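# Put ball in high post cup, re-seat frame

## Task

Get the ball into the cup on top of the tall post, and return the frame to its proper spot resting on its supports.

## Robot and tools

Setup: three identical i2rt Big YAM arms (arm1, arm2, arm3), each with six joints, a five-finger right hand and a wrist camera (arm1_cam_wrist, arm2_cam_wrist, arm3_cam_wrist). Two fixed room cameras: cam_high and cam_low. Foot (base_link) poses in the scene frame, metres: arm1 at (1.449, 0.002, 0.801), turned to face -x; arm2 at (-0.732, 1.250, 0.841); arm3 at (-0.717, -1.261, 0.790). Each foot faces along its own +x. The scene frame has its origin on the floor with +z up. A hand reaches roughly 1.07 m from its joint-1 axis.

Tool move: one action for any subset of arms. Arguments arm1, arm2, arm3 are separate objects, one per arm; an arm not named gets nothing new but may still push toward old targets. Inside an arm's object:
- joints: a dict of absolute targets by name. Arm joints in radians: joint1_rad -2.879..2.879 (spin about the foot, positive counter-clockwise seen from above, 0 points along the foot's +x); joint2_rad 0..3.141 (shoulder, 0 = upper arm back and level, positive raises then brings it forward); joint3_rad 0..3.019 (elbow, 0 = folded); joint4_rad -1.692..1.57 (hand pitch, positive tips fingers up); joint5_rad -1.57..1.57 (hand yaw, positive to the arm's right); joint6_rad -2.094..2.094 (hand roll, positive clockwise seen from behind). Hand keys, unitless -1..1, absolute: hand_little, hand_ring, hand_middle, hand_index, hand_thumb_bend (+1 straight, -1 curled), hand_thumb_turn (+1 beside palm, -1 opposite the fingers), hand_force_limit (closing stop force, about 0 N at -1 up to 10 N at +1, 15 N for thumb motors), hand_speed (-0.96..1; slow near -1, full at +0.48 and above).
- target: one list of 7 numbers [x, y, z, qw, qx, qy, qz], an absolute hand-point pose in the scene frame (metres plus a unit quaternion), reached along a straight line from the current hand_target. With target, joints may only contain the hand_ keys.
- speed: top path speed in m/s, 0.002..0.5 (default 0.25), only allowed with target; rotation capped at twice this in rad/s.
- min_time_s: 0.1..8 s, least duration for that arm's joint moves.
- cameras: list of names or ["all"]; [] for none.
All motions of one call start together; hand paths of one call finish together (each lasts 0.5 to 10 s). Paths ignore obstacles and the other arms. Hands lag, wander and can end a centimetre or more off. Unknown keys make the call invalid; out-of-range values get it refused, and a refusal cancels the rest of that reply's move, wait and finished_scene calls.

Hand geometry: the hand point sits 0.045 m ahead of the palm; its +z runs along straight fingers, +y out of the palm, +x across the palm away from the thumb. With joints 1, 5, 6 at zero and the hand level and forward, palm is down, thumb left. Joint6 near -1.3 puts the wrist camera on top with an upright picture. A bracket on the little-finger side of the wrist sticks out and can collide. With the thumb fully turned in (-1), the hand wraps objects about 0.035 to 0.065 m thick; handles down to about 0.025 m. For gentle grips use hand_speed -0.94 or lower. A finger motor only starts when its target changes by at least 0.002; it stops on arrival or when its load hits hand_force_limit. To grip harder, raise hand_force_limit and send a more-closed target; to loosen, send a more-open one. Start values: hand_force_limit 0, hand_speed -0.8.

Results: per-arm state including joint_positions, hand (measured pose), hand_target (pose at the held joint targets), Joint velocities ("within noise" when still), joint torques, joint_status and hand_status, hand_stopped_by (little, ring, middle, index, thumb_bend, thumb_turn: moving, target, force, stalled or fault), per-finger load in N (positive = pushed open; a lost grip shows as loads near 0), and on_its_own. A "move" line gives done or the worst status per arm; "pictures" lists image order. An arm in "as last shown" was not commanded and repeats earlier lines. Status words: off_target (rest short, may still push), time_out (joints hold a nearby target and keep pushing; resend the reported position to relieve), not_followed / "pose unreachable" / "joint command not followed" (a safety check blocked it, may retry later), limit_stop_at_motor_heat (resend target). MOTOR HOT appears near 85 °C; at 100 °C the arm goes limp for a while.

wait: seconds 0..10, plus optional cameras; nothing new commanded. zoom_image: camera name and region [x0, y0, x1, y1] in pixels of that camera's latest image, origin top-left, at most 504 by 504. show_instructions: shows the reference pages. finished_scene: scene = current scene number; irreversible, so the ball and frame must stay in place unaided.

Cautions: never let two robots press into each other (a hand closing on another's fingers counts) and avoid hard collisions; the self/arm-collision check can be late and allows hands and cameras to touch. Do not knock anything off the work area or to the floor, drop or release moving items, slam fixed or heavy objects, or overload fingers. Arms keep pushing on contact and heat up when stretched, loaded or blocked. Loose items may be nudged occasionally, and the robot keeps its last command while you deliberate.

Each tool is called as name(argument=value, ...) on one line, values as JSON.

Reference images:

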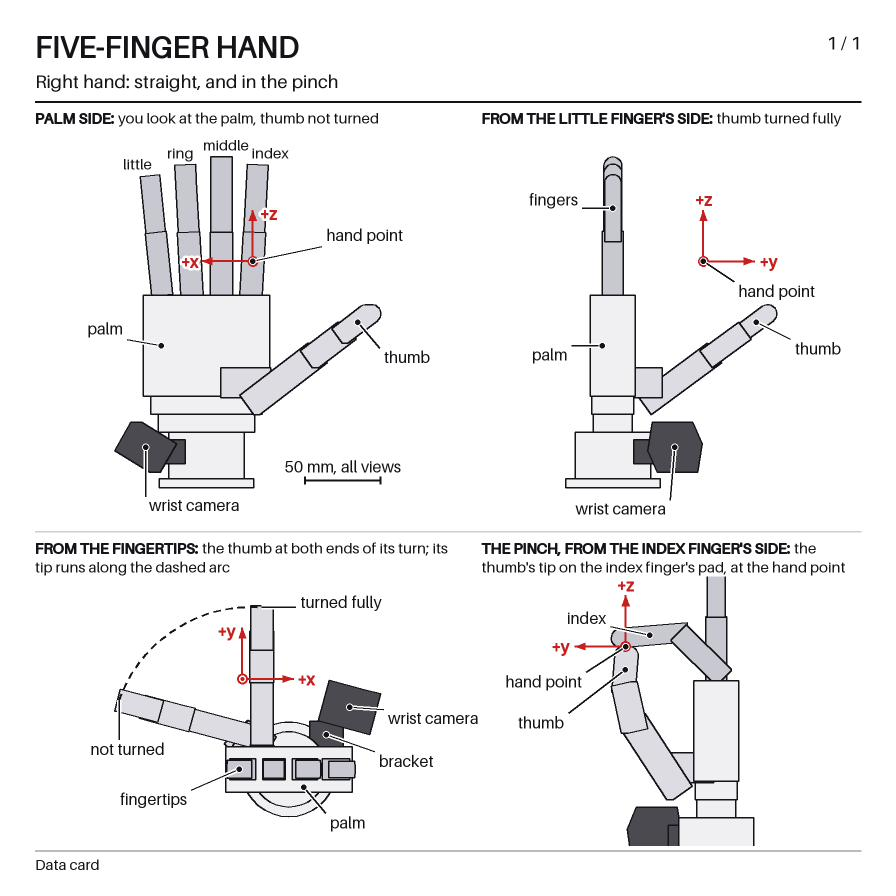

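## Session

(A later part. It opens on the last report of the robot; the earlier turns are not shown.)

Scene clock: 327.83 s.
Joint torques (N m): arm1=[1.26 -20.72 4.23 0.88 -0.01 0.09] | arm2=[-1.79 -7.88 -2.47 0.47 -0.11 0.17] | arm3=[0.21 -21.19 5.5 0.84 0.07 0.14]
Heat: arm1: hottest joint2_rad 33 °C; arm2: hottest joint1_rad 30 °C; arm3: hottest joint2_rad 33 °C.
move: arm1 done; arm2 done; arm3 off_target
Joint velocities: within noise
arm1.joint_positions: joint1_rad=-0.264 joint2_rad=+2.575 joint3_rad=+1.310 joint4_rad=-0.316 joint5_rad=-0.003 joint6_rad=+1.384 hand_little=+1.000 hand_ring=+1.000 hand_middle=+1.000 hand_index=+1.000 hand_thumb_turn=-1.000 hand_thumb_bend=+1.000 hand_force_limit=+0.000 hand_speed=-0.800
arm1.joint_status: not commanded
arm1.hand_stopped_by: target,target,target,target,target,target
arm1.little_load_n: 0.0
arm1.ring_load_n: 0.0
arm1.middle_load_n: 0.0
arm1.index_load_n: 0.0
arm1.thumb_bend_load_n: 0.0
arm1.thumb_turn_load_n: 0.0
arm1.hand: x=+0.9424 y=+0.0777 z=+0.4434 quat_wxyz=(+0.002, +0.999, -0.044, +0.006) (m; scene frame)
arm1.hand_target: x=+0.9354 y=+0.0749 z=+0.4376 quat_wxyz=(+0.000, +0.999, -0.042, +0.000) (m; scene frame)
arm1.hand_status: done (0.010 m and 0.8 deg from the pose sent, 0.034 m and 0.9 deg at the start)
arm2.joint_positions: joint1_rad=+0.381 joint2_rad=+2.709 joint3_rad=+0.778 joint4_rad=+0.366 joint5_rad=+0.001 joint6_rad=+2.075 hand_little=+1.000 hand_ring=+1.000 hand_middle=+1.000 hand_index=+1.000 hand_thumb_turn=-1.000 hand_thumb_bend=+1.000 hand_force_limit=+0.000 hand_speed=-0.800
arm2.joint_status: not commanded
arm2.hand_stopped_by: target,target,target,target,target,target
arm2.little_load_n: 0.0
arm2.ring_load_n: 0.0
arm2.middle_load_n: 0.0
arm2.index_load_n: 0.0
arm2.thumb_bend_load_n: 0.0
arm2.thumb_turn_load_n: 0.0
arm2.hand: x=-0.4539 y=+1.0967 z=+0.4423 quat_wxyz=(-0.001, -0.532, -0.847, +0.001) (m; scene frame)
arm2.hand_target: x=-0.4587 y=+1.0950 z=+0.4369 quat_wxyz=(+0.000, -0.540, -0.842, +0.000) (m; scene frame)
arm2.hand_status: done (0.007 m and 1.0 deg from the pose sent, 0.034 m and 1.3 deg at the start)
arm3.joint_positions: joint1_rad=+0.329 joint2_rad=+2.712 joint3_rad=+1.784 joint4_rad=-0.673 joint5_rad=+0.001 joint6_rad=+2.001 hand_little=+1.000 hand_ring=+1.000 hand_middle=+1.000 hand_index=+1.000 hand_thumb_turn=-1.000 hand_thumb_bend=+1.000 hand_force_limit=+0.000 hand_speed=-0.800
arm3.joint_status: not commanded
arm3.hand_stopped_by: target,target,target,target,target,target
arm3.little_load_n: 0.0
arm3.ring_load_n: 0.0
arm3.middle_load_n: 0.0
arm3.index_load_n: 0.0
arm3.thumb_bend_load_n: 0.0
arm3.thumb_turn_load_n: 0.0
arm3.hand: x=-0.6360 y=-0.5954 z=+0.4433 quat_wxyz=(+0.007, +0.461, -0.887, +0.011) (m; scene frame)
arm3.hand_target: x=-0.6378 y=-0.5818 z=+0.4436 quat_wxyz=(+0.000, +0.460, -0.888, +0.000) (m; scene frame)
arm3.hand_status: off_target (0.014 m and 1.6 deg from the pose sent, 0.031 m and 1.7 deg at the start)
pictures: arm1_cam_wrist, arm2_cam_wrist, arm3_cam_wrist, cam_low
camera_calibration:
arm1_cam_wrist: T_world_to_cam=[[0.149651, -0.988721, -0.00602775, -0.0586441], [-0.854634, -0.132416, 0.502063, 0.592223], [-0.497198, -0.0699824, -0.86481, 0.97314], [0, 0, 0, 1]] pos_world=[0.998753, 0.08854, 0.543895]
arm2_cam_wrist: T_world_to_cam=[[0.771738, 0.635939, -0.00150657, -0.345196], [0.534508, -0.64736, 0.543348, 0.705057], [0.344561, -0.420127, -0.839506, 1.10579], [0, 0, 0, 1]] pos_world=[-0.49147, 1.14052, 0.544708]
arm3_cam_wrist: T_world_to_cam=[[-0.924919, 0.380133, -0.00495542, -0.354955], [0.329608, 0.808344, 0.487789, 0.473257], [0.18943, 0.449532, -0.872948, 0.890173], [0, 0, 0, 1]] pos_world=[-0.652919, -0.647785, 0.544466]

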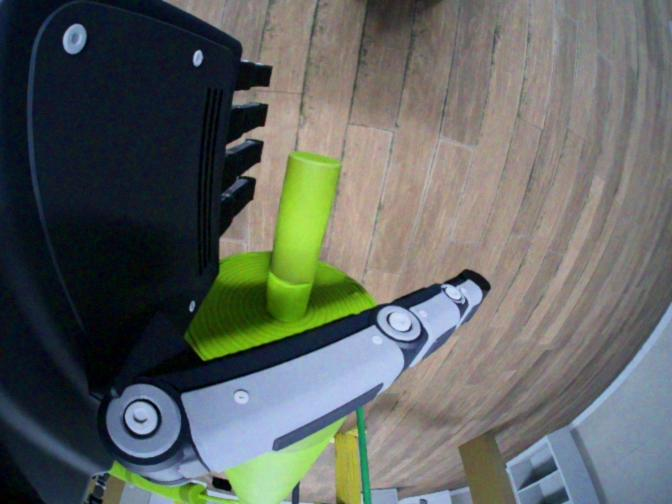

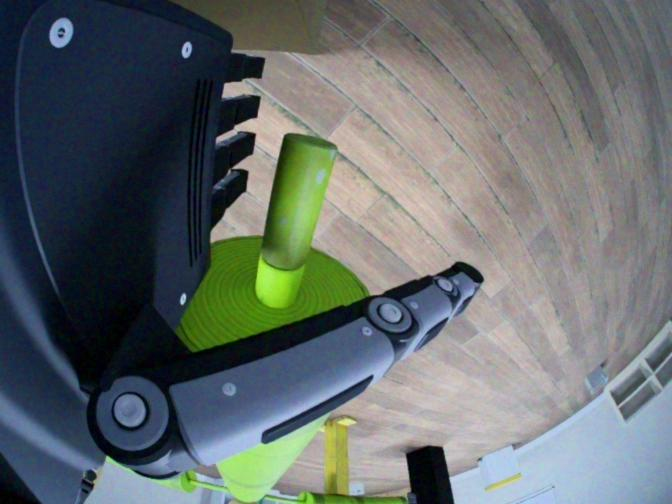

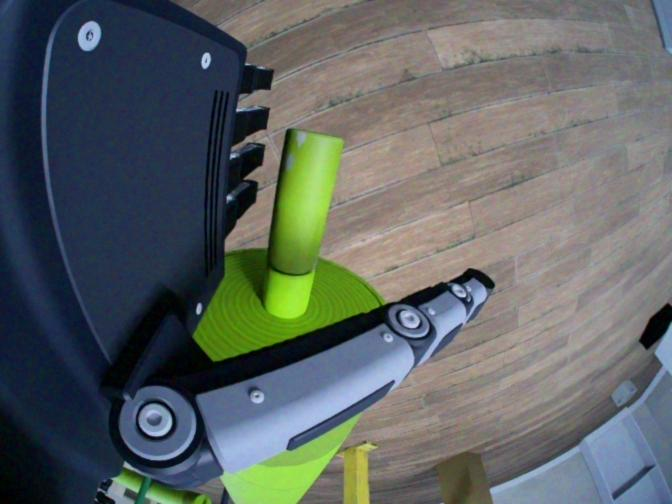

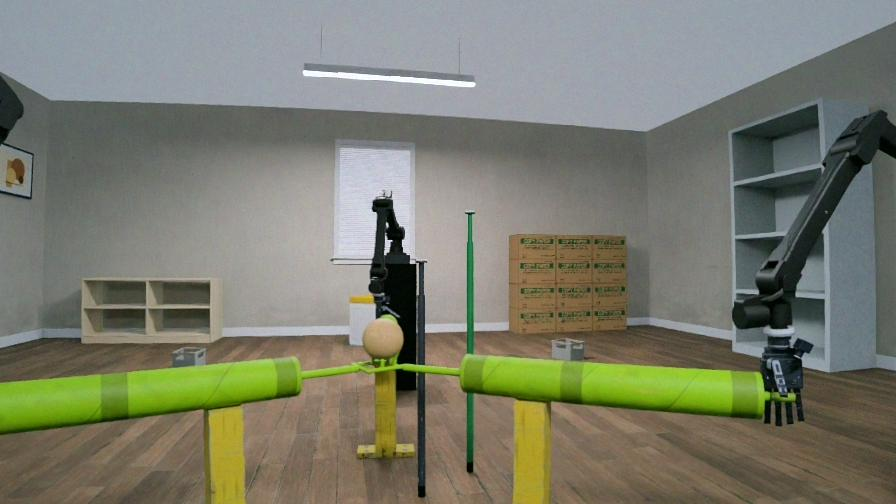

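move(arm1={"joints":{"hand_speed":-0.9,"hand_force_limit":-0.4,"hand_index":-1,"hand_middle":-1}}, arm2={"joints":{"hand_speed":-0.9,"hand_force_limit":-0.4,"hand_index":-1,"hand_middle":-1}}, arm3={"joints":{"hand_speed":-0.9,"hand_force_limit":-0.4,"hand_index":-1,"hand_middle":-1}}, cameras=["all"])

zoom_image(camera="arm1_cam_wrist", region=[200, 100, 420, 320])

zoom_image(camera="cam_low", region=[720, 270, 840, 430])

Scene clock: 341.37 s.
Joint torques (N m): arm1=[1.61 -21.54 3.9 0.42 -0.32 0.05] | arm2=[-1.67 -9 -3.36 0.29 -0.42 0.1] | arm3=[0.15 -22.53 5.42 0.38 0.17 0.07]
Heat: arm1: hottest joint2_rad 33 °C; arm2: hottest joint1_rad 30 °C; arm3: hottest joint2_rad 34 °C.
move: arm1 off_target; arm2 off_target; arm3 done
Joint velocities: within noise
arm1.joint_positions: joint1_rad=-0.264 joint2_rad=+2.590 joint3_rad=+1.312 joint4_rad=-0.309 joint5_rad=+0.004 joint6_rad=+1.388 hand_little=+1.000 hand_ring=+1.000 hand_middle=-0.201 hand_index=-0.229 hand_thumb_turn=-1.000 hand_thumb_bend=+1.000 hand_force_limit=-0.400 hand_speed=-0.900
arm1.joint_status: hand_middle off_target (ended at -0.201, target -1.000); hand_index off_target (ended at -0.229, target -1.000); the others done
arm1.hand_stopped_by: target,target,force,force,target,target
arm1.little_load_n: 0.0
arm1.ring_load_n: 0.0
arm1.middle_load_n: 1.5
arm1.index_load_n: 0.5
arm1.thumb_bend_load_n: 0.0
arm1.thumb_turn_load_n: 0.0
arm1.hand: x=+0.9463 y=+0.0780 z=+0.4363 quat_wxyz=(+0.000, +0.999, -0.046, +0.010) (m; scene frame)
arm1.hand_target: x=+0.9355 y=+0.0749 z=+0.4377 quat_wxyz=(+0.000, +0.999, -0.042, +0.000) (m; scene frame)
arm1.hand_status: not commanded
arm2.joint_positions: joint1_rad=+0.372 joint2_rad=+2.718 joint3_rad=+0.790 joint4_rad=+0.368 joint5_rad=+0.008 joint6_rad=+2.081 hand_little=+1.000 hand_ring=+1.000 hand_middle=-0.200 hand_index=-0.219 hand_thumb_turn=-1.000 hand_thumb_bend=+1.000 hand_force_limit=-0.400 hand_speed=-0.900
arm2.joint_status: hand_middle off_target (ended at -0.200, target -1.000); hand_index off_target (ended at -0.219, target -1.000); the others done
arm2.hand_stopped_by: target,target,force,force,target,target
arm2.little_load_n: 0.0
arm2.ring_load_n: 0.0
arm2.middle_load_n: 0.5
arm2.index_load_n: 5.0
arm2.thumb_bend_load_n: 0.0
arm2.thumb_turn_load_n: 0.0
arm2.hand: x=-0.4539 y=+1.0911 z=+0.4383 quat_wxyz=(-0.003, -0.538, -0.843, +0.005) (m; scene frame)
arm2.hand_target: x=-0.4586 y=+1.0950 z=+0.4370 quat_wxyz=(+0.000, -0.540, -0.842, +0.000) (m; scene frame)
arm2.hand_status: not commanded
arm3.joint_positions: joint1_rad=+0.331 joint2_rad=+2.730 joint3_rad=+1.784 joint4_rad=-0.663 joint5_rad=-0.001 joint6_rad=+2.009 hand_little=+1.000 hand_ring=+1.000 hand_middle=-0.999 hand_index=-1.000 hand_thumb_turn=-1.000 hand_thumb_bend=+1.000 hand_force_limit=-0.400 hand_speed=-0.900
arm3.joint_status: all done
arm3.hand_stopped_by: target,target,target,target,target,target
arm3.little_load_n: 0.0
arm3.ring_load_n: 0.0
arm3.middle_load_n: 2.0
arm3.index_load_n: 0.5
arm3.thumb_bend_load_n: 0.0
arm3.thumb_turn_load_n: 0.0
arm3.hand: x=-0.6380 y=-0.6005 z=+0.4325 quat_wxyz=(+0.010, +0.458, -0.889, +0.013) (m; scene frame)
arm3.hand_target: x=-0.6378 y=-0.5818 z=+0.4436 quat_wxyz=(+0.000, +0.459, -0.888, +0.000) (m; scene frame)
arm3.hand_status: not commanded
pictures: arm1_cam_wrist, arm2_cam_wrist, arm3_cam_wrist, cam_high, cam_low
camera_calibration:
arm1_cam_wrist: T_world_to_cam=[[0.145616, -0.98929, -0.0100405, -0.0533123], [-0.858411, -0.131384, 0.495851, 0.605297], [-0.49186, -0.0635849, -0.86835, 0.964897], [0, 0, 0, 1]] pos_world=[1.00195, 0.0881379, 0.537195]
arm2_cam_wrist: T_world_to_cam=[[0.781094, 0.62437, -0.00735282, -0.322267], [0.525287, -0.650683, 0.548348, 0.700873], [0.337587, -0.432174, -0.836218, 1.10857], [0, 0, 0, 1]] pos_world=[-0.490678, 1.13635, 0.540314]
arm3_cam_wrist: T_world_to_cam=[[-0.922262, 0.386542, -0.00418277, -0.349711], [0.336994, 0.80925, 0.481196, 0.491377], [0.189387, 0.442379, -0.876603, 0.880755], [0, 0, 0, 1]] pos_world=[-0.654921, -0.652096, 0.534162]

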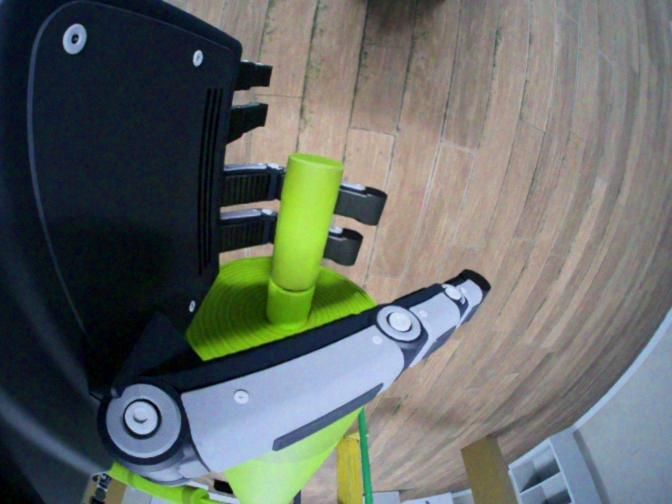

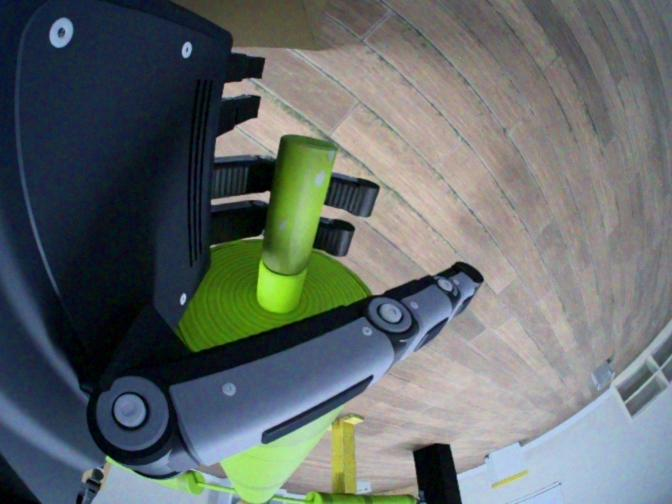

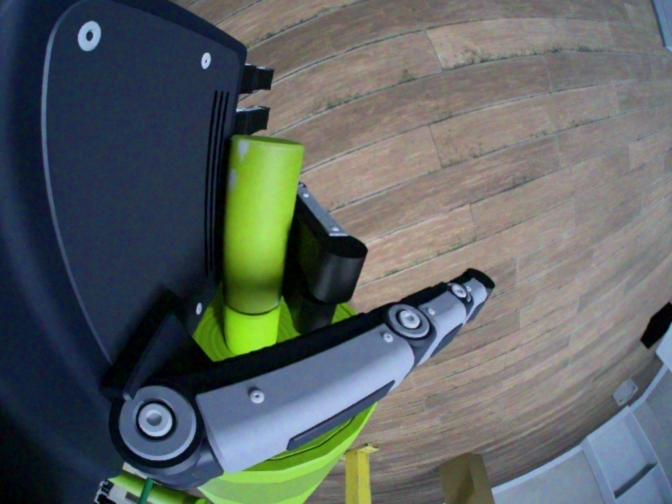

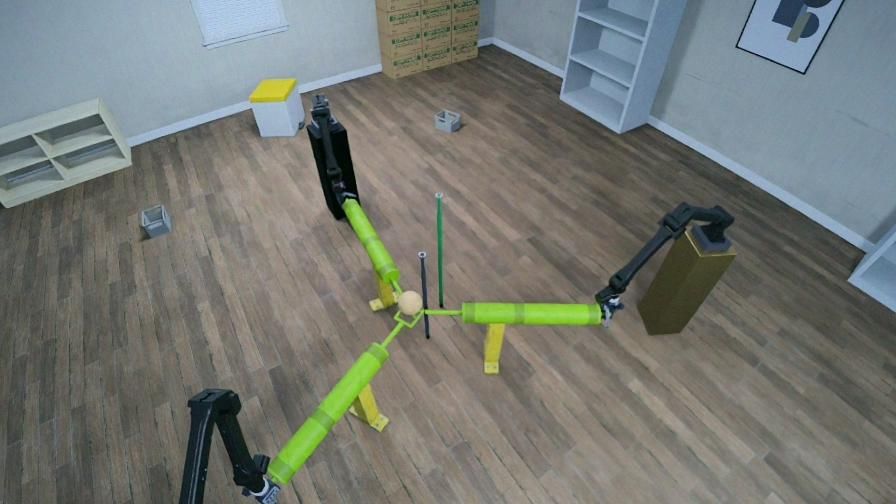

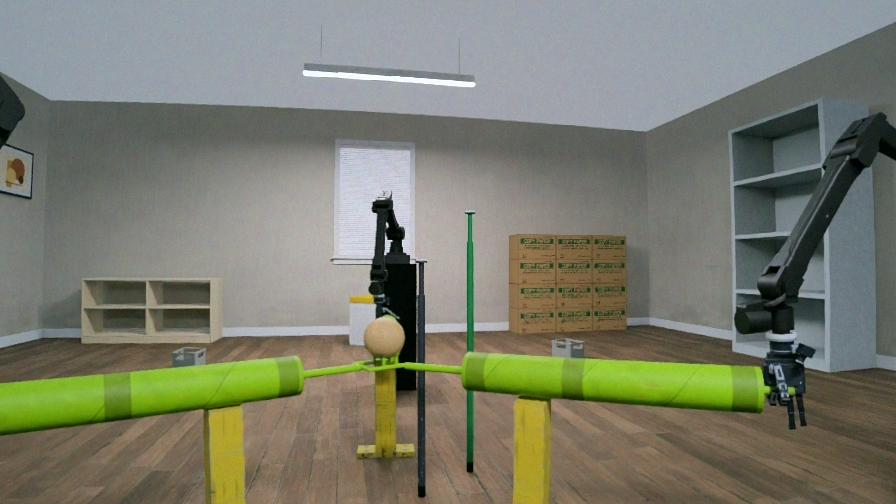

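Scaled by 2.291 from the camera's 672x504 image, which has a finer 960x720 frame.

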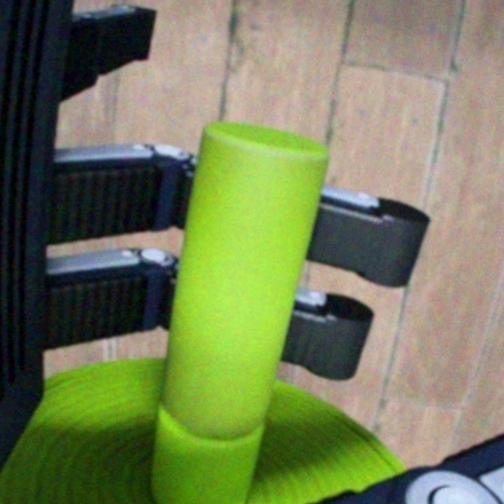

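Scaled by 3.150 from the camera's 896x504 image, which has a finer 1280x720 frame.

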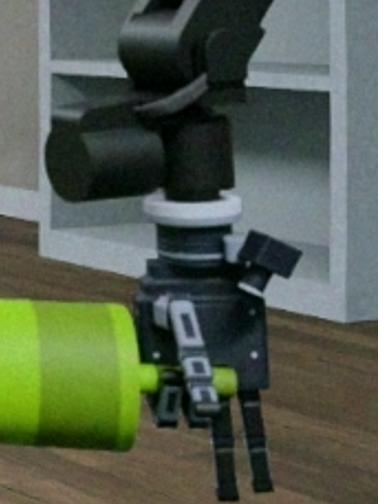

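move(arm1={"target":[0.9342,0.064,0.4197,0,0.9991,-0.0419,0],"speed":0.05}, arm2={"target":[-0.4487,1.0998,0.4190,0,0.5395,0.8420,0],"speed":0.05})

move(arm1={"joints":{"hand_force_limit":0.0,"hand_index":-0.99,"hand_middle":-0.99}}, arm2={"joints":{"hand_force_limit":0.1,"hand_index":-0.99,"hand_middle":-0.99}}, cameras=["all"])

Scene clock: 356.43 s.
Joint torques (N m): arm1=[1.14 -20.42 4.04 0.73 -0.23 0.09] | arm2=[0.09 -8.18 -2.21 0.16 -0.17 0.17] | arm3=[0.15 -22.53 5.44 0.36 0.17 0.07]
Heat: arm1: hottest joint2_rad 32 °C; arm2: hottest joint1_rad 29 °C; arm3: hottest joint2_rad 36 °C.
move: arm1 done; arm2 off_target
Joint velocities: within noise
arm1.joint_positions: joint1_rad=-0.239 joint2_rad=+2.616 joint3_rad=+1.331 joint4_rad=-0.296 joint5_rad=+0.003 joint6_rad=+1.403 hand_little=+1.000 hand_ring=+1.000 hand_middle=-0.201 hand_index=-0.229 hand_thumb_turn=-1.000 hand_thumb_bend=+1.000 hand_force_limit=-0.400 hand_speed=-0.900
arm1.joint_status: not commanded
arm1.hand_stopped_by: target,target,force,force,target,target
arm1.little_load_n: 0.0
arm1.ring_load_n: 0.0
arm1.middle_load_n: 0.0
arm1.index_load_n: 0.0
arm1.thumb_bend_load_n: 0.0
arm1.thumb_turn_load_n: 0.0
arm1.hand: x=+0.9409 y=+0.0665 z=+0.4264 quat_wxyz=(+0.000, +0.999, -0.041, +0.006) (m; scene frame)
arm1.hand_target: x=+0.9346 y=+0.0640 z=+0.4199 quat_wxyz=(+0.000, +0.999, -0.042, +0.000) (m; scene frame)
arm1.hand_status: done (0.010 m and 0.7 deg from the pose sent, 0.025 m and 1.2 deg at the start)
arm2.joint_positions: joint1_rad=+0.378 joint2_rad=+2.752 joint3_rad=+0.829 joint4_rad=+0.368 joint5_rad=-0.007 joint6_rad=+2.083 hand_little=+1.000 hand_ring=+1.000 hand_middle=-0.200 hand_index=-0.219 hand_thumb_turn=-1.000 hand_thumb_bend=+1.000 hand_force_limit=-0.400 hand_speed=-0.900
arm2.joint_status: not commanded
arm2.hand_stopped_by: target,target,force,force,target,target
arm2.little_load_n: 0.0
arm2.ring_load_n: 0.0
arm2.middle_load_n: 0.0
arm2.index_load_n: 0.0
arm2.thumb_bend_load_n: 0.0
arm2.thumb_turn_load_n: 0.0
arm2.hand: x=-0.4460 y=+1.0913 z=+0.4257 quat_wxyz=(-0.006, -0.537, -0.844, -0.003) (m; scene frame)
arm2.hand_target: x=-0.4491 y=+1.0992 z=+0.4193 quat_wxyz=(+0.000, -0.533, -0.846, -0.004) (m; scene frame)
arm2.hand_status: off_target (0.011 m and 0.8 deg from the pose sent, 0.022 m and 0.7 deg at the start; a joint's target at an end of its range on 30 of 34 steps)
arm3: as last shown
arm3.middle_load_n: 1.5
arm3.index_load_n: 0.0
pictures: none

Scene clock: 359.77 s.
Joint torques (N m): arm1=[0.91 -21.54 3.67 0.5 -0.22 0.1] | arm2=[-0.26 -8.94 -3.26 0.27 -0.09 0.16] | arm3=[0.09 -23 5.39 0.38 0.02 0.07]
Heat: arm1: hottest joint2_rad 33 °C; arm2: hottest joint1_rad 29 °C; arm3: hottest joint2_rad 36 °C.
move: arm1 done; arm2 done
Joint velocities: within noise
arm1.joint_positions: joint1_rad=-0.238 joint2_rad=+2.628 joint3_rad=+1.336 joint4_rad=-0.290 joint5_rad=+0.002 joint6_rad=+1.406 hand_little=+1.000 hand_ring=+1.000 hand_middle=-0.990 hand_index=-0.990 hand_thumb_turn=-1.000 hand_thumb_bend=+1.000 hand_force_limit=+0.000 hand_speed=-0.900
arm1.joint_status: all done
arm1.hand_stopped_by: target,target,target,target,target,target
arm1.little_load_n: 0.0
arm1.ring_load_n: 0.0
arm1.middle_load_n: 1.5
arm1.index_load_n: 0.0
arm1.thumb_bend_load_n: 0.0
arm1.thumb_turn_load_n: 0.0
arm1.hand: x=+0.9422 y=+0.0658 z=+0.4212 quat_wxyz=(+0.000, +0.999, -0.042, +0.007) (m; scene frame)
arm1.hand_target: x=+0.9346 y=+0.0639 z=+0.4199 quat_wxyz=(+0.000, +0.999, -0.042, +0.000) (m; scene frame)
arm1.hand_status: not commanded
arm2.joint_positions: joint1_rad=+0.381 joint2_rad=+2.762 joint3_rad=+0.840 joint4_rad=+0.368 joint5_rad=-0.008 joint6_rad=+2.083 hand_little=+1.000 hand_ring=+1.000 hand_middle=-0.989 hand_index=-0.990 hand_thumb_turn=-1.000 hand_thumb_bend=+1.000 hand_force_limit=+0.100 hand_speed=-0.900
arm2.joint_status: all done
arm2.hand_stopped_by: target,target,target,target,target,target
arm2.little_load_n: -0.5
arm2.ring_load_n: 0.0
arm2.middle_load_n: 2.0
arm2.index_load_n: 0.5
arm2.thumb_bend_load_n: 0.0
arm2.thumb_turn_load_n: 0.0
arm2.hand: x=-0.4440 y=+1.0913 z=+0.4221 quat_wxyz=(-0.007, -0.535, -0.845, -0.003) (m; scene frame)
arm2.hand_target: x=-0.4492 y=+1.0992 z=+0.4193 quat_wxyz=(+0.000, -0.533, -0.846, -0.004) (m; scene frame)
arm2.hand_status: not commanded
arm3: as last shown
arm3.joint_positions: joint1_rad=+0.331 joint2_rad=+2.736 joint3_rad=+1.784 joint4_rad=-0.663 joint5_rad=+0.002 joint6_rad=+2.009 hand_little=+1.000 hand_ring=+1.000 hand_middle=-0.999 hand_index=-1.000 hand_thumb_turn=-1.000 hand_thumb_bend=+1.000 hand_force_limit=-0.400 hand_speed=-0.900
arm3.middle_load_n: 2.0
arm3.hand: x=-0.6381 y=-0.6037 z=+0.4282 quat_wxyz=(+0.011, +0.458, -0.889, +0.017) (m; scene frame)
arm3.hand_target: x=-0.6376 y=-0.5817 z=+0.4437 quat_wxyz=(+0.000, +0.459, -0.888, +0.000) (m; scene frame)
pictures: arm1_cam_wrist, arm2_cam_wrist, arm3_cam_wrist, cam_high, cam_low
camera_calibration:
arm1_cam_wrist: T_world_to_cam=[[0.153529, -0.988085, -0.0108248, -0.0721986], [-0.854755, -0.138293, 0.500269, 0.602867], [-0.495805, -0.0675533, -0.865803, 0.951916], [0, 0, 0, 1]] pos_world=[0.998353, 0.0763391, 0.521794]
arm2_cam_wrist: T_world_to_cam=[[0.776667, 0.629825, 0.0104236, -0.345602], [0.521357, -0.652022, 0.550504, 0.703515], [0.353517, -0.422124, -0.834768, 1.08723], [0, 0, 0, 1]] pos_world=[-0.482721, 1.13532, 0.523902]
arm3_cam_wrist: T_world_to_cam=[[-0.922569, 0.385721, -0.00925593, -0.347083], [0.335089, 0.812896, 0.476356, 0.499134], [0.191265, 0.43637, -0.879204, 0.877089], [0, 0, 0, 1]] pos_world=[-0.655218, -0.654602, 0.530161]

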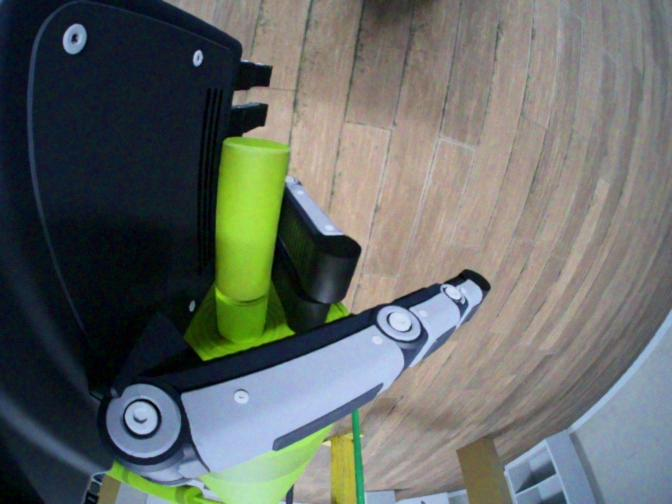

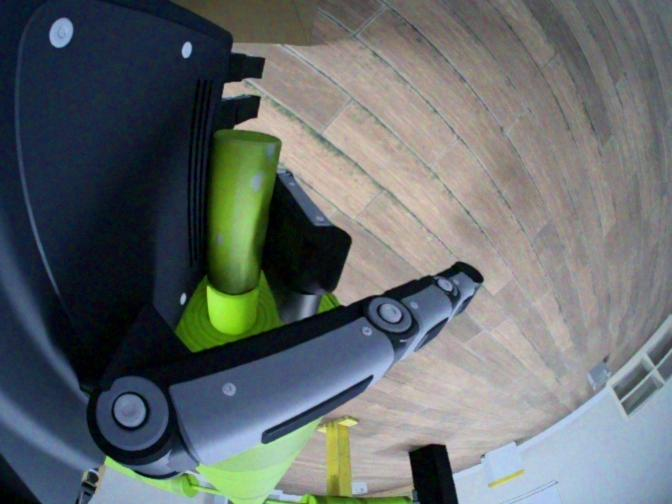

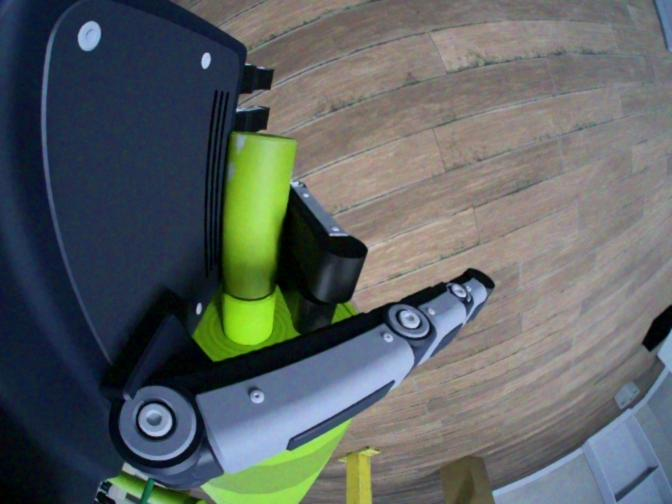

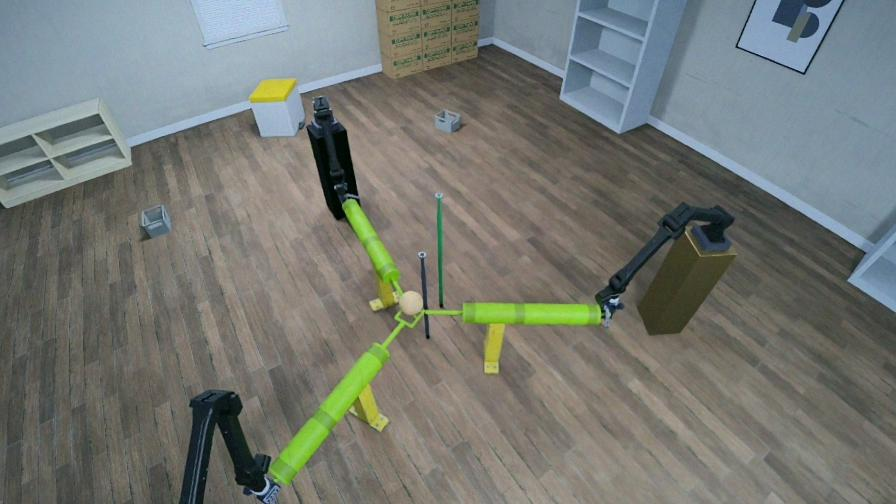

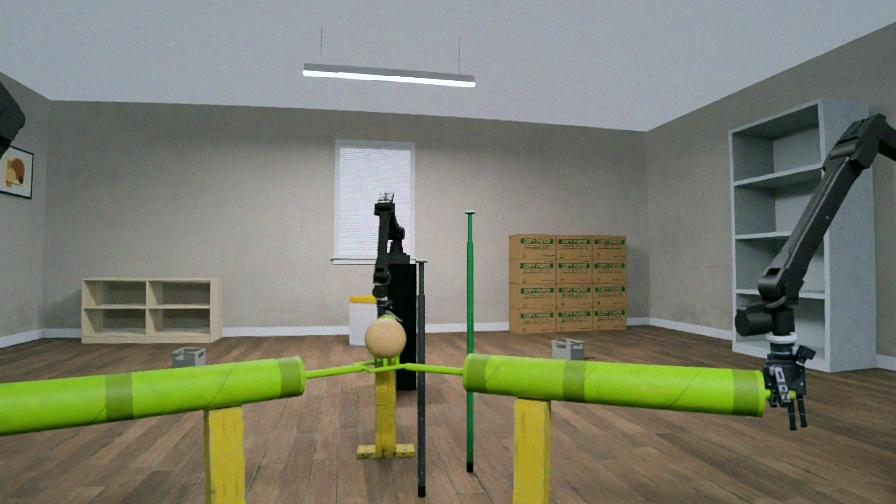

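move(arm1={"target":[0.9342,0.064,0.50,0,0.9991,-0.0419,0],"speed":0.04}, arm2={"target":[-0.4487,1.0998,0.50,0,0.5395,0.8420,0],"speed":0.04}, arm3={"target":[-0.6370,-0.5897,0.52,0,0.4594,-0.8882,0],"speed":0.04}, cameras=["all"])

Scene clock: 393.13 s.
Joint torques (N m): arm1=[0.91 -24.23 2.61 -0.4 -0.25 0.07] | arm2=[-0.03 -11.58 -5.27 -0.32 -0.2 0.17] | arm3=[-0.21 -25.76 3.69 -0.51 0 0.04]
Heat: arm1: hottest joint2_rad 33 °C; arm2: hottest joint1_rad 29 °C; arm3: hottest joint2_rad 34 °C.
move: arm1 off_target; arm2 off_target; arm3 off_target
Joint velocities: within noise
arm1.joint_positions: joint1_rad=-0.237 joint2_rad=+2.474 joint3_rad=+1.245 joint4_rad=-0.352 joint5_rad=+0.002 joint6_rad=+1.408 hand_little=+1.000 hand_ring=+1.000 hand_middle=-0.990 hand_index=-0.990 hand_thumb_turn=-1.000 hand_thumb_bend=+1.000 hand_force_limit=+0.000 hand_speed=-0.900
arm1.joint_status: not commanded
arm1.hand_stopped_by: target,target,target,target,target,target
arm1.little_load_n: 0.0
arm1.ring_load_n: 0.0
arm1.middle_load_n: 3.0
arm1.index_load_n: 0.0
arm1.thumb_bend_load_n: 0.0
arm1.thumb_turn_load_n: 0.0
arm1.hand: x=+0.9419 y=+0.0653 z=+0.4831 quat_wxyz=(+0.000, +0.999, -0.043, +0.006) (m; scene frame)
arm1.hand_target: x=+0.9344 y=+0.0638 z=+0.4994 quat_wxyz=(+0.000, +0.999, -0.042, +0.000) (m; scene frame)
arm1.hand_status: off_target (0.019 m and 0.7 deg from the pose sent, 0.079 m and 0.8 deg at the start)
arm2.joint_positions: joint1_rad=+0.381 joint2_rad=+2.562 joint3_rad=+0.701 joint4_rad=+0.303 joint5_rad=-0.005 joint6_rad=+2.083 hand_little=+1.000 hand_ring=+1.000 hand_middle=-0.989 hand_index=-0.990 hand_thumb_turn=-1.000 hand_thumb_bend=+1.000 hand_force_limit=+0.100 hand_speed=-0.900
arm2.joint_status: not commanded
arm2.hand_stopped_by: target,target,target,target,target,target
arm2.little_load_n: 0.0
arm2.ring_load_n: 0.0
arm2.middle_load_n: 1.0
arm2.index_load_n: 1.0
arm2.thumb_bend_load_n: 0.0
arm2.thumb_turn_load_n: 0.0
arm2.hand: x=-0.4455 y=+1.0918 z=+0.4878 quat_wxyz=(-0.005, -0.536, -0.844, -0.002) (m; scene frame)
arm2.hand_target: x=-0.4493 y=+1.0994 z=+0.4992 quat_wxyz=(+0.000, -0.533, -0.846, -0.004) (m; scene frame)
arm2.hand_status: off_target (0.015 m and 0.8 deg from the pose sent, 0.079 m and 1.0 deg at the start; a joint's target at an end of its range on 77 of 78 steps)
arm3.joint_positions: joint1_rad=+0.331 joint2_rad=+2.599 joint3_rad=+1.684 joint4_rad=-0.691 joint5_rad=+0.003 joint6_rad=+2.009 hand_little=+1.000 hand_ring=+1.000 hand_middle=-0.999 hand_index=-1.000 hand_thumb_turn=-1.000 hand_thumb_bend=+1.000 hand_force_limit=-0.400 hand_speed=-0.900
arm3.joint_status: not commanded
arm3.hand_stopped_by: target,target,target,target,target,target
arm3.little_load_n: 0.0
arm3.ring_load_n: 0.0
arm3.middle_load_n: 2.5
arm3.index_load_n: 1.0
arm3.thumb_bend_load_n: 0.0
arm3.thumb_turn_load_n: 0.0
arm3.hand: x=-0.6384 y=-0.6056 z=+0.4874 quat_wxyz=(+0.008, +0.458, -0.889, +0.014) (m; scene frame)
arm3.hand_target: x=-0.6370 y=-0.5897 z=+0.5191 quat_wxyz=(+0.000, +0.459, -0.888, +0.000) (m; scene frame)
arm3.hand_status: off_target (0.036 m and 1.8 deg from the pose sent, 0.093 m and 2.3 deg at the start)
pictures: arm1_cam_wrist, arm2_cam_wrist, arm3_cam_wrist, cam_high, cam_low
camera_calibration:
arm1_cam_wrist: T_world_to_cam=[[0.152316, -0.988264, -0.0115632, -0.0704517], [-0.854009, -0.137495, 0.50176, 0.570108], [-0.497461, -0.0665509, -0.86493, 1.0064], [0, 0, 0, 1]] pos_world=[0.998254, 0.0757388, 0.583594]
arm2_cam_wrist: T_world_to_cam=[[0.777025, 0.629433, 0.0068717, -0.343125], [0.523583, -0.652337, 0.548012, 0.670926], [0.349419, -0.422221, -0.836442, 1.14201], [0, 0, 0, 1]] pos_world=[-0.483707, 1.13582, 0.589904]
arm3_cam_wrist: T_world_to_cam=[[-0.922734, 0.385353, -0.00811572, -0.346944], [0.333604, 0.809013, 0.483948, 0.46561], [0.193056, 0.443848, -0.875059, 0.933665], [0, 0, 0, 1]] pos_world=[-0.655716, -0.657394, 0.588865]

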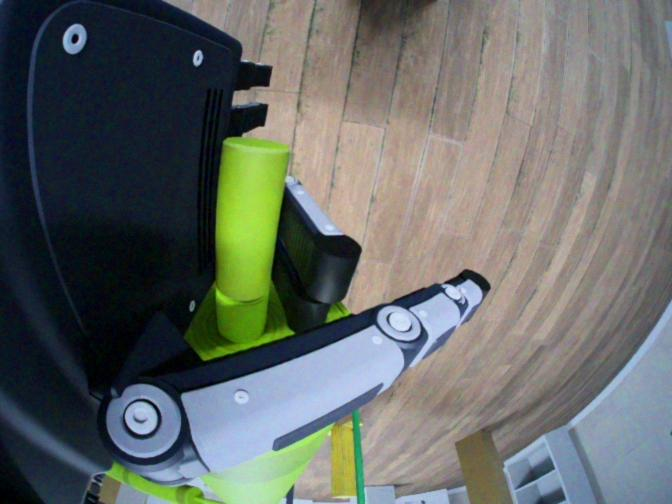

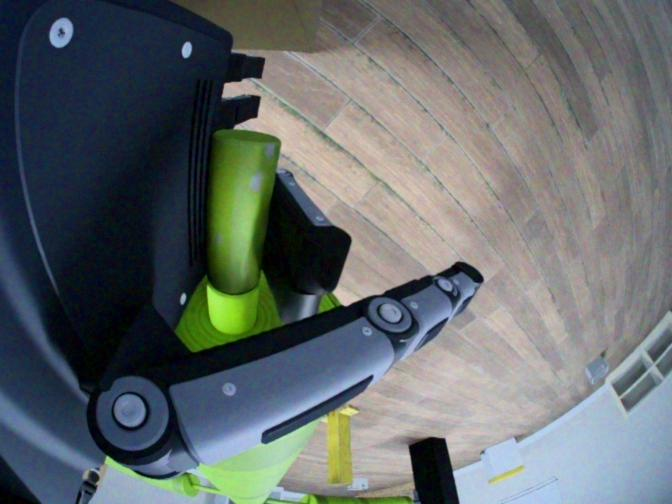

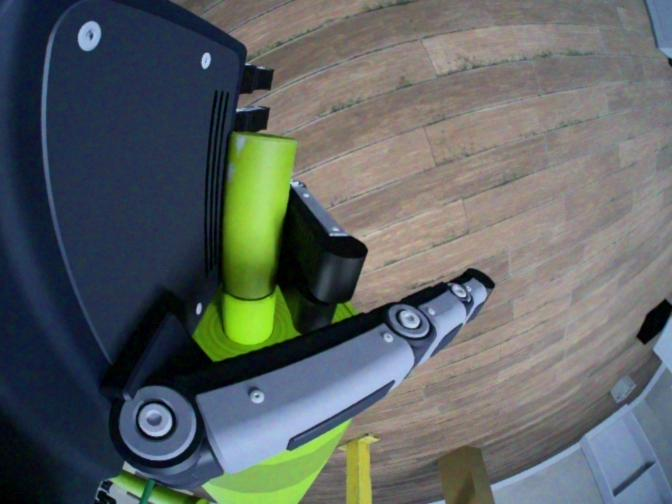

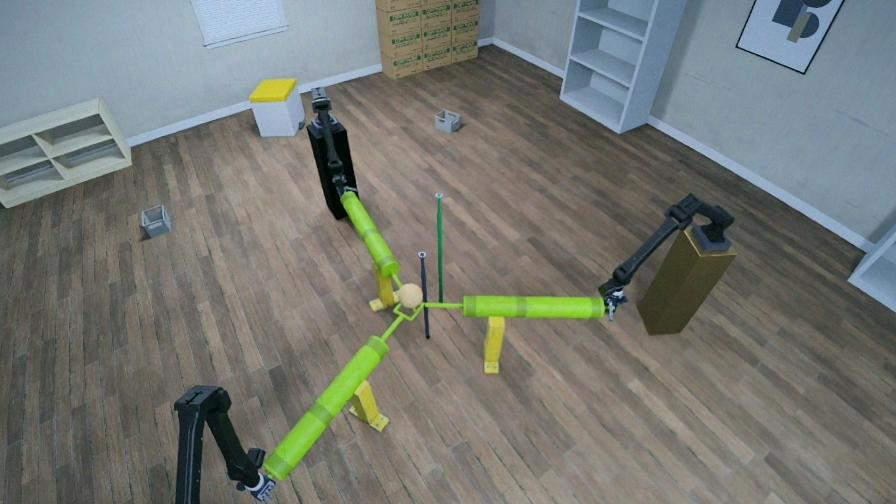

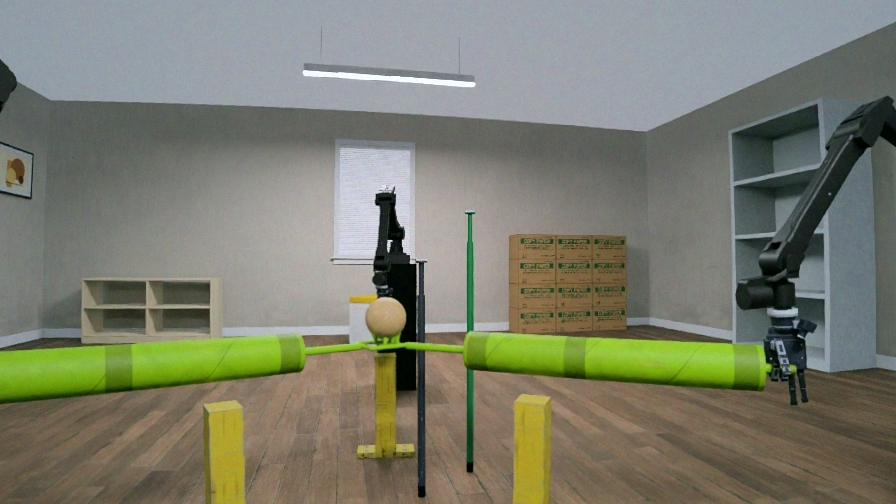

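zoom_image(camera="cam_low", region=[330, 280, 510, 380])

zoom_image(camera="cam_low", region=[440, 200, 500, 240])

zoom_image(camera="cam_high", region=[370, 180, 470, 330])

zoom_image(camera="cam_low", region=[180, 380, 420, 504])

Scaled by 2.800 from the camera's 896x504 image, which has a finer 1280x720 frame.

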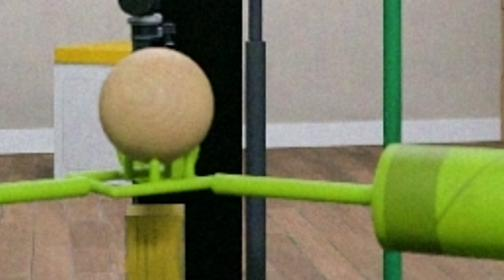

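Scaled by 8.400 from the camera's 896x504 image, which has a finer 1280x720 frame.

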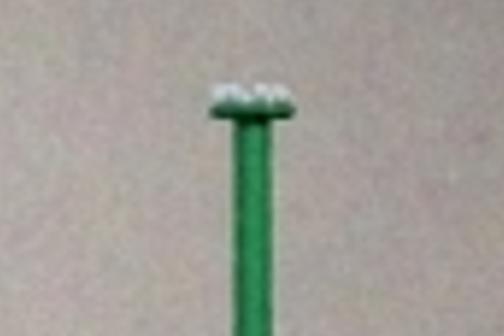

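Scaled by 3.360 from the camera's 896x504 image, which has a finer 1280x720 frame.

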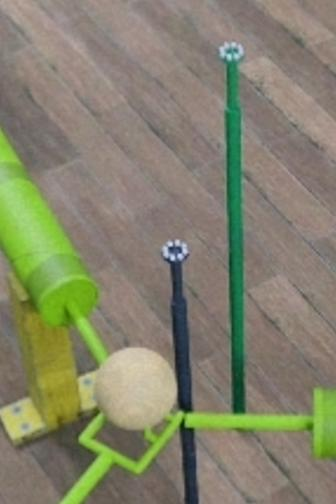

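Scaled by 2.100 from the camera's 896x504 image, which has a finer 1280x720 frame.

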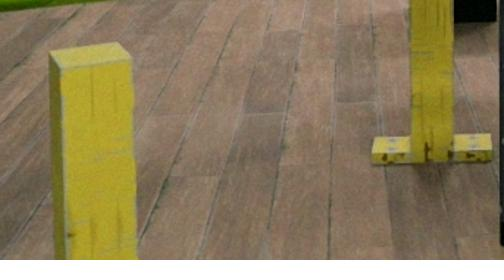

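move(arm1={"target":[0.931,0.066,0.793,0,0.9991,-0.0419,0],"speed":0.08}, arm2={"target":[-0.443,1.0998,0.79,0,0.5395,0.8420,0],"speed":0.08}, arm3={"target":[-0.6375,-0.594,0.808,0,0.4594,-0.8882,0],"speed":0.08}, cameras=["all"])

Scene clock: 421.40 s.
Joint torques (N m): arm1=[0.79 -21.77 9.89 -1.33 -0.27 0.01] | arm2=[0.09 -6.53 7.19 -1.21 -0.44 0.12] | arm3=[-0.26 -23.82 8.5 -1.35 0.09 0.03]
Heat: arm1: hottest joint2_rad 33 °C; arm2: hottest joint2_rad 30 °C; arm3: hottest joint2_rad 38 °C.
move: arm1 off_target; arm2 off_target; arm3 off_target
Joint velocities: within noise
arm1.joint_positions: joint1_rad=-0.236 joint2_rad=+1.854 joint3_rad=+1.180 joint4_rad=-0.917 joint5_rad=+0.004 joint6_rad=+1.410 hand_little=+1.000 hand_ring=+1.000 hand_middle=-0.989 hand_index=-0.990 hand_thumb_turn=-1.000 hand_thumb_bend=+1.000 hand_force_limit=+0.000 hand_speed=-0.900
arm1.joint_status: not commanded
arm1.hand_stopped_by: target,target,target,target,target,target
arm1.little_load_n: 0.0
arm1.ring_load_n: 0.0
arm1.middle_load_n: 2.0
arm1.index_load_n: 0.0
arm1.thumb_bend_load_n: 0.0
arm1.thumb_turn_load_n: 0.0
arm1.hand: x=+0.9424 y=+0.0651 z=+0.7675 quat_wxyz=(+0.000, +0.999, -0.043, +0.012) (m; scene frame)
arm1.hand_target: x=+0.9314 y=+0.0658 z=+0.7927 quat_wxyz=(+0.000, +0.999, -0.042, -0.001) (m; scene frame)
arm1.hand_status: off_target (0.028 m and 1.4 deg from the pose sent, 0.310 m and 0.7 deg at the start)
arm2.joint_positions: joint1_rad=+0.381 joint2_rad=+1.431 joint3_rad=+0.495 joint4_rad=-0.633 joint5_rad=-0.005 joint6_rad=+2.086 hand_little=+1.000 hand_ring=+1.000 hand_middle=-0.989 hand_index=-0.990 hand_thumb_turn=-1.000 hand_thumb_bend=+1.000 hand_force_limit=+0.100 hand_speed=-0.900
arm2.joint_status: not commanded
arm2.hand_stopped_by: target,target,target,target,target,target
arm2.little_load_n: 0.0
arm2.ring_load_n: 0.0
arm2.middle_load_n: 1.0
arm2.index_load_n: 0.5
arm2.thumb_bend_load_n: 0.0
arm2.thumb_turn_load_n: 0.0
arm2.hand: x=-0.4499 y=+1.0949 z=+0.7796 quat_wxyz=(+0.001, -0.537, -0.844, -0.002) (m; scene frame)
arm2.hand_target: x=-0.4434 y=+1.0993 z=+0.7895 quat_wxyz=(-0.001, -0.530, -0.848, -0.007) (m; scene frame)
arm2.hand_status: off_target (0.013 m and 0.5 deg from the pose sent, 0.302 m and 0.8 deg at the start; a joint's target at an end of its range on 130 of 132 steps)
arm3.joint_positions: joint1_rad=+0.331 joint2_rad=+2.119 joint3_rad=+1.639 joint4_rad=-1.146 joint5_rad=+0.001 joint6_rad=+2.009 hand_little=+1.000 hand_ring=+1.000 hand_middle=-0.999 hand_index=-1.000 hand_thumb_turn=-1.000 hand_thumb_bend=+1.000 hand_force_limit=-0.400 hand_speed=-0.900
arm3.joint_status: not commanded
arm3.hand_stopped_by: target,target,target,target,target,target
arm3.little_load_n: 0.0
arm3.ring_load_n: 0.0
arm3.middle_load_n: 2.0
arm3.index_load_n: 0.0
arm3.thumb_bend_load_n: 0.0
arm3.thumb_turn_load_n: 0.0
arm3.hand: x=-0.6400 y=-0.6101 z=+0.7633 quat_wxyz=(+0.015, +0.458, -0.888, +0.021) (m; scene frame)
arm3.hand_target: x=-0.6377 y=-0.5951 z=+0.8075 quat_wxyz=(+0.000, +0.459, -0.888, +0.000) (m; scene frame)
arm3.hand_status: off_target (0.048 m and 3.0 deg from the pose sent, 0.321 m and 1.8 deg at the start)
pictures: arm1_cam_wrist, arm2_cam_wrist, arm3_cam_wrist, cam_high, cam_low
camera_calibration:
arm1_cam_wrist: T_world_to_cam=[[0.150596, -0.988561, -0.00821949, -0.0683126], [-0.8599, -0.135089, 0.492263, 0.440384], [-0.487743, -0.0670647, -0.870408, 1.24774], [0, 0, 0, 1]] pos_world=[0.99755, 0.075639, 0.868696]
arm2_cam_wrist: T_world_to_cam=[[0.778709, 0.627375, 0.00354453, -0.338041], [0.526886, -0.657026, 0.539173, 0.528884], [0.340592, -0.417991, -0.842188, 1.3848], [0, 0, 0, 1]] pos_world=[-0.48708, 1.1384, 0.882303]
arm3_cam_wrist: T_world_to_cam=[[-0.922722, 0.385332, -0.0102043, -0.342851], [0.336521, 0.818183, 0.466187, 0.357279], [0.187986, 0.426727, -0.884627, 1.17102], [0, 0, 0, 1]] pos_world=[-0.656722, -0.659912, 0.865856]

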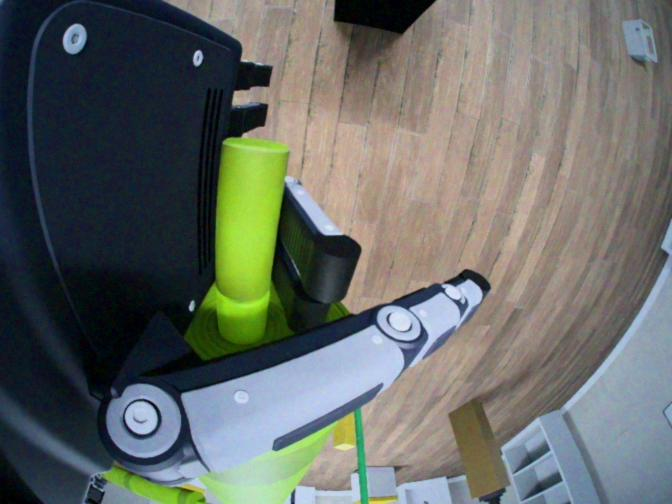

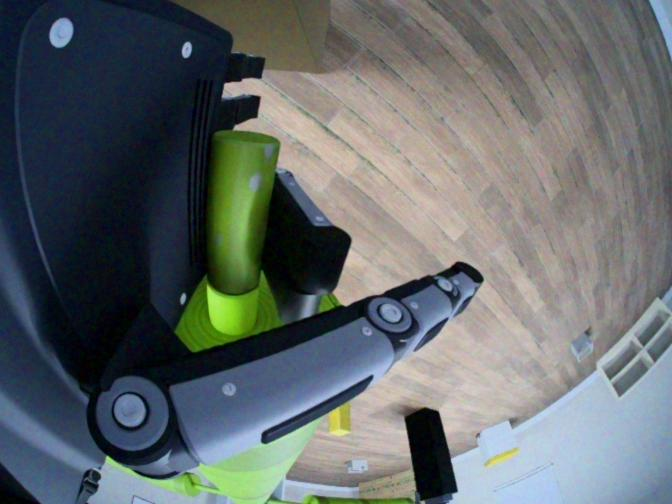

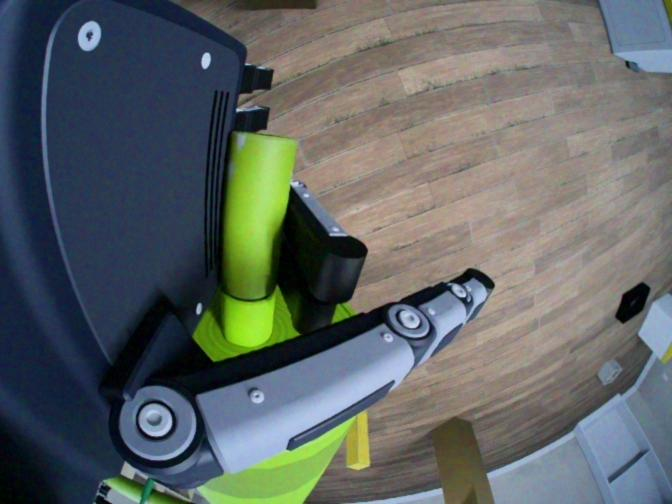

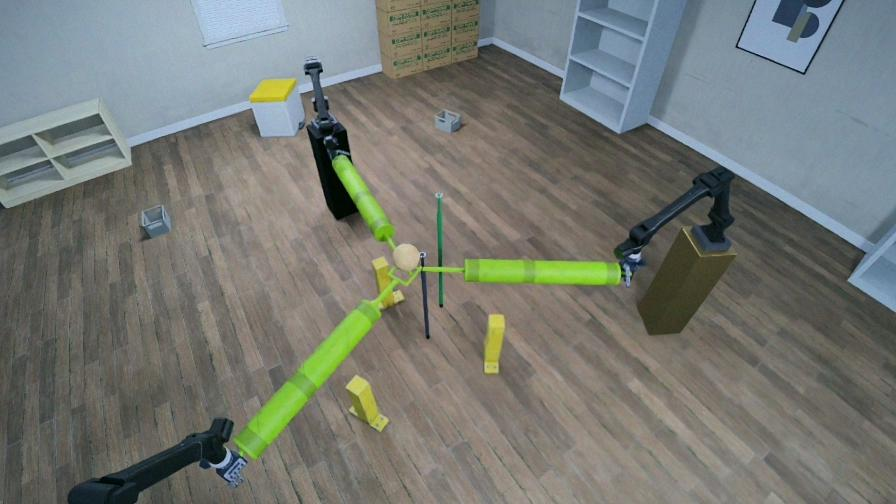

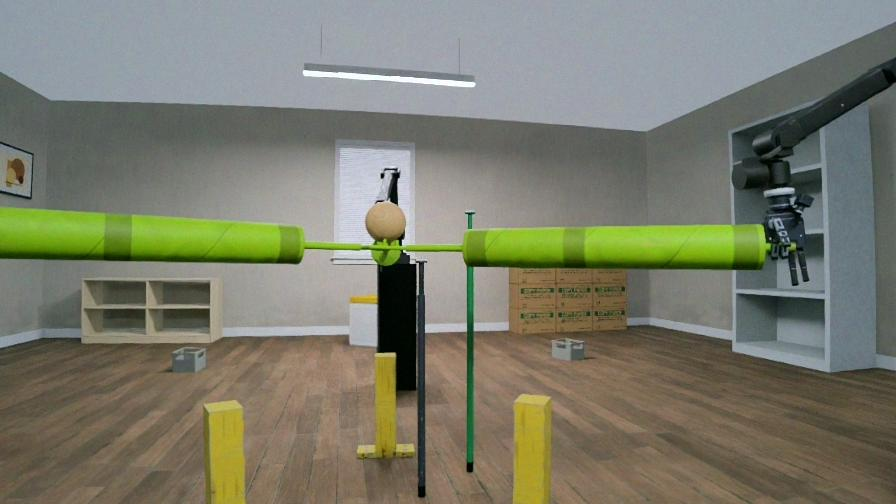

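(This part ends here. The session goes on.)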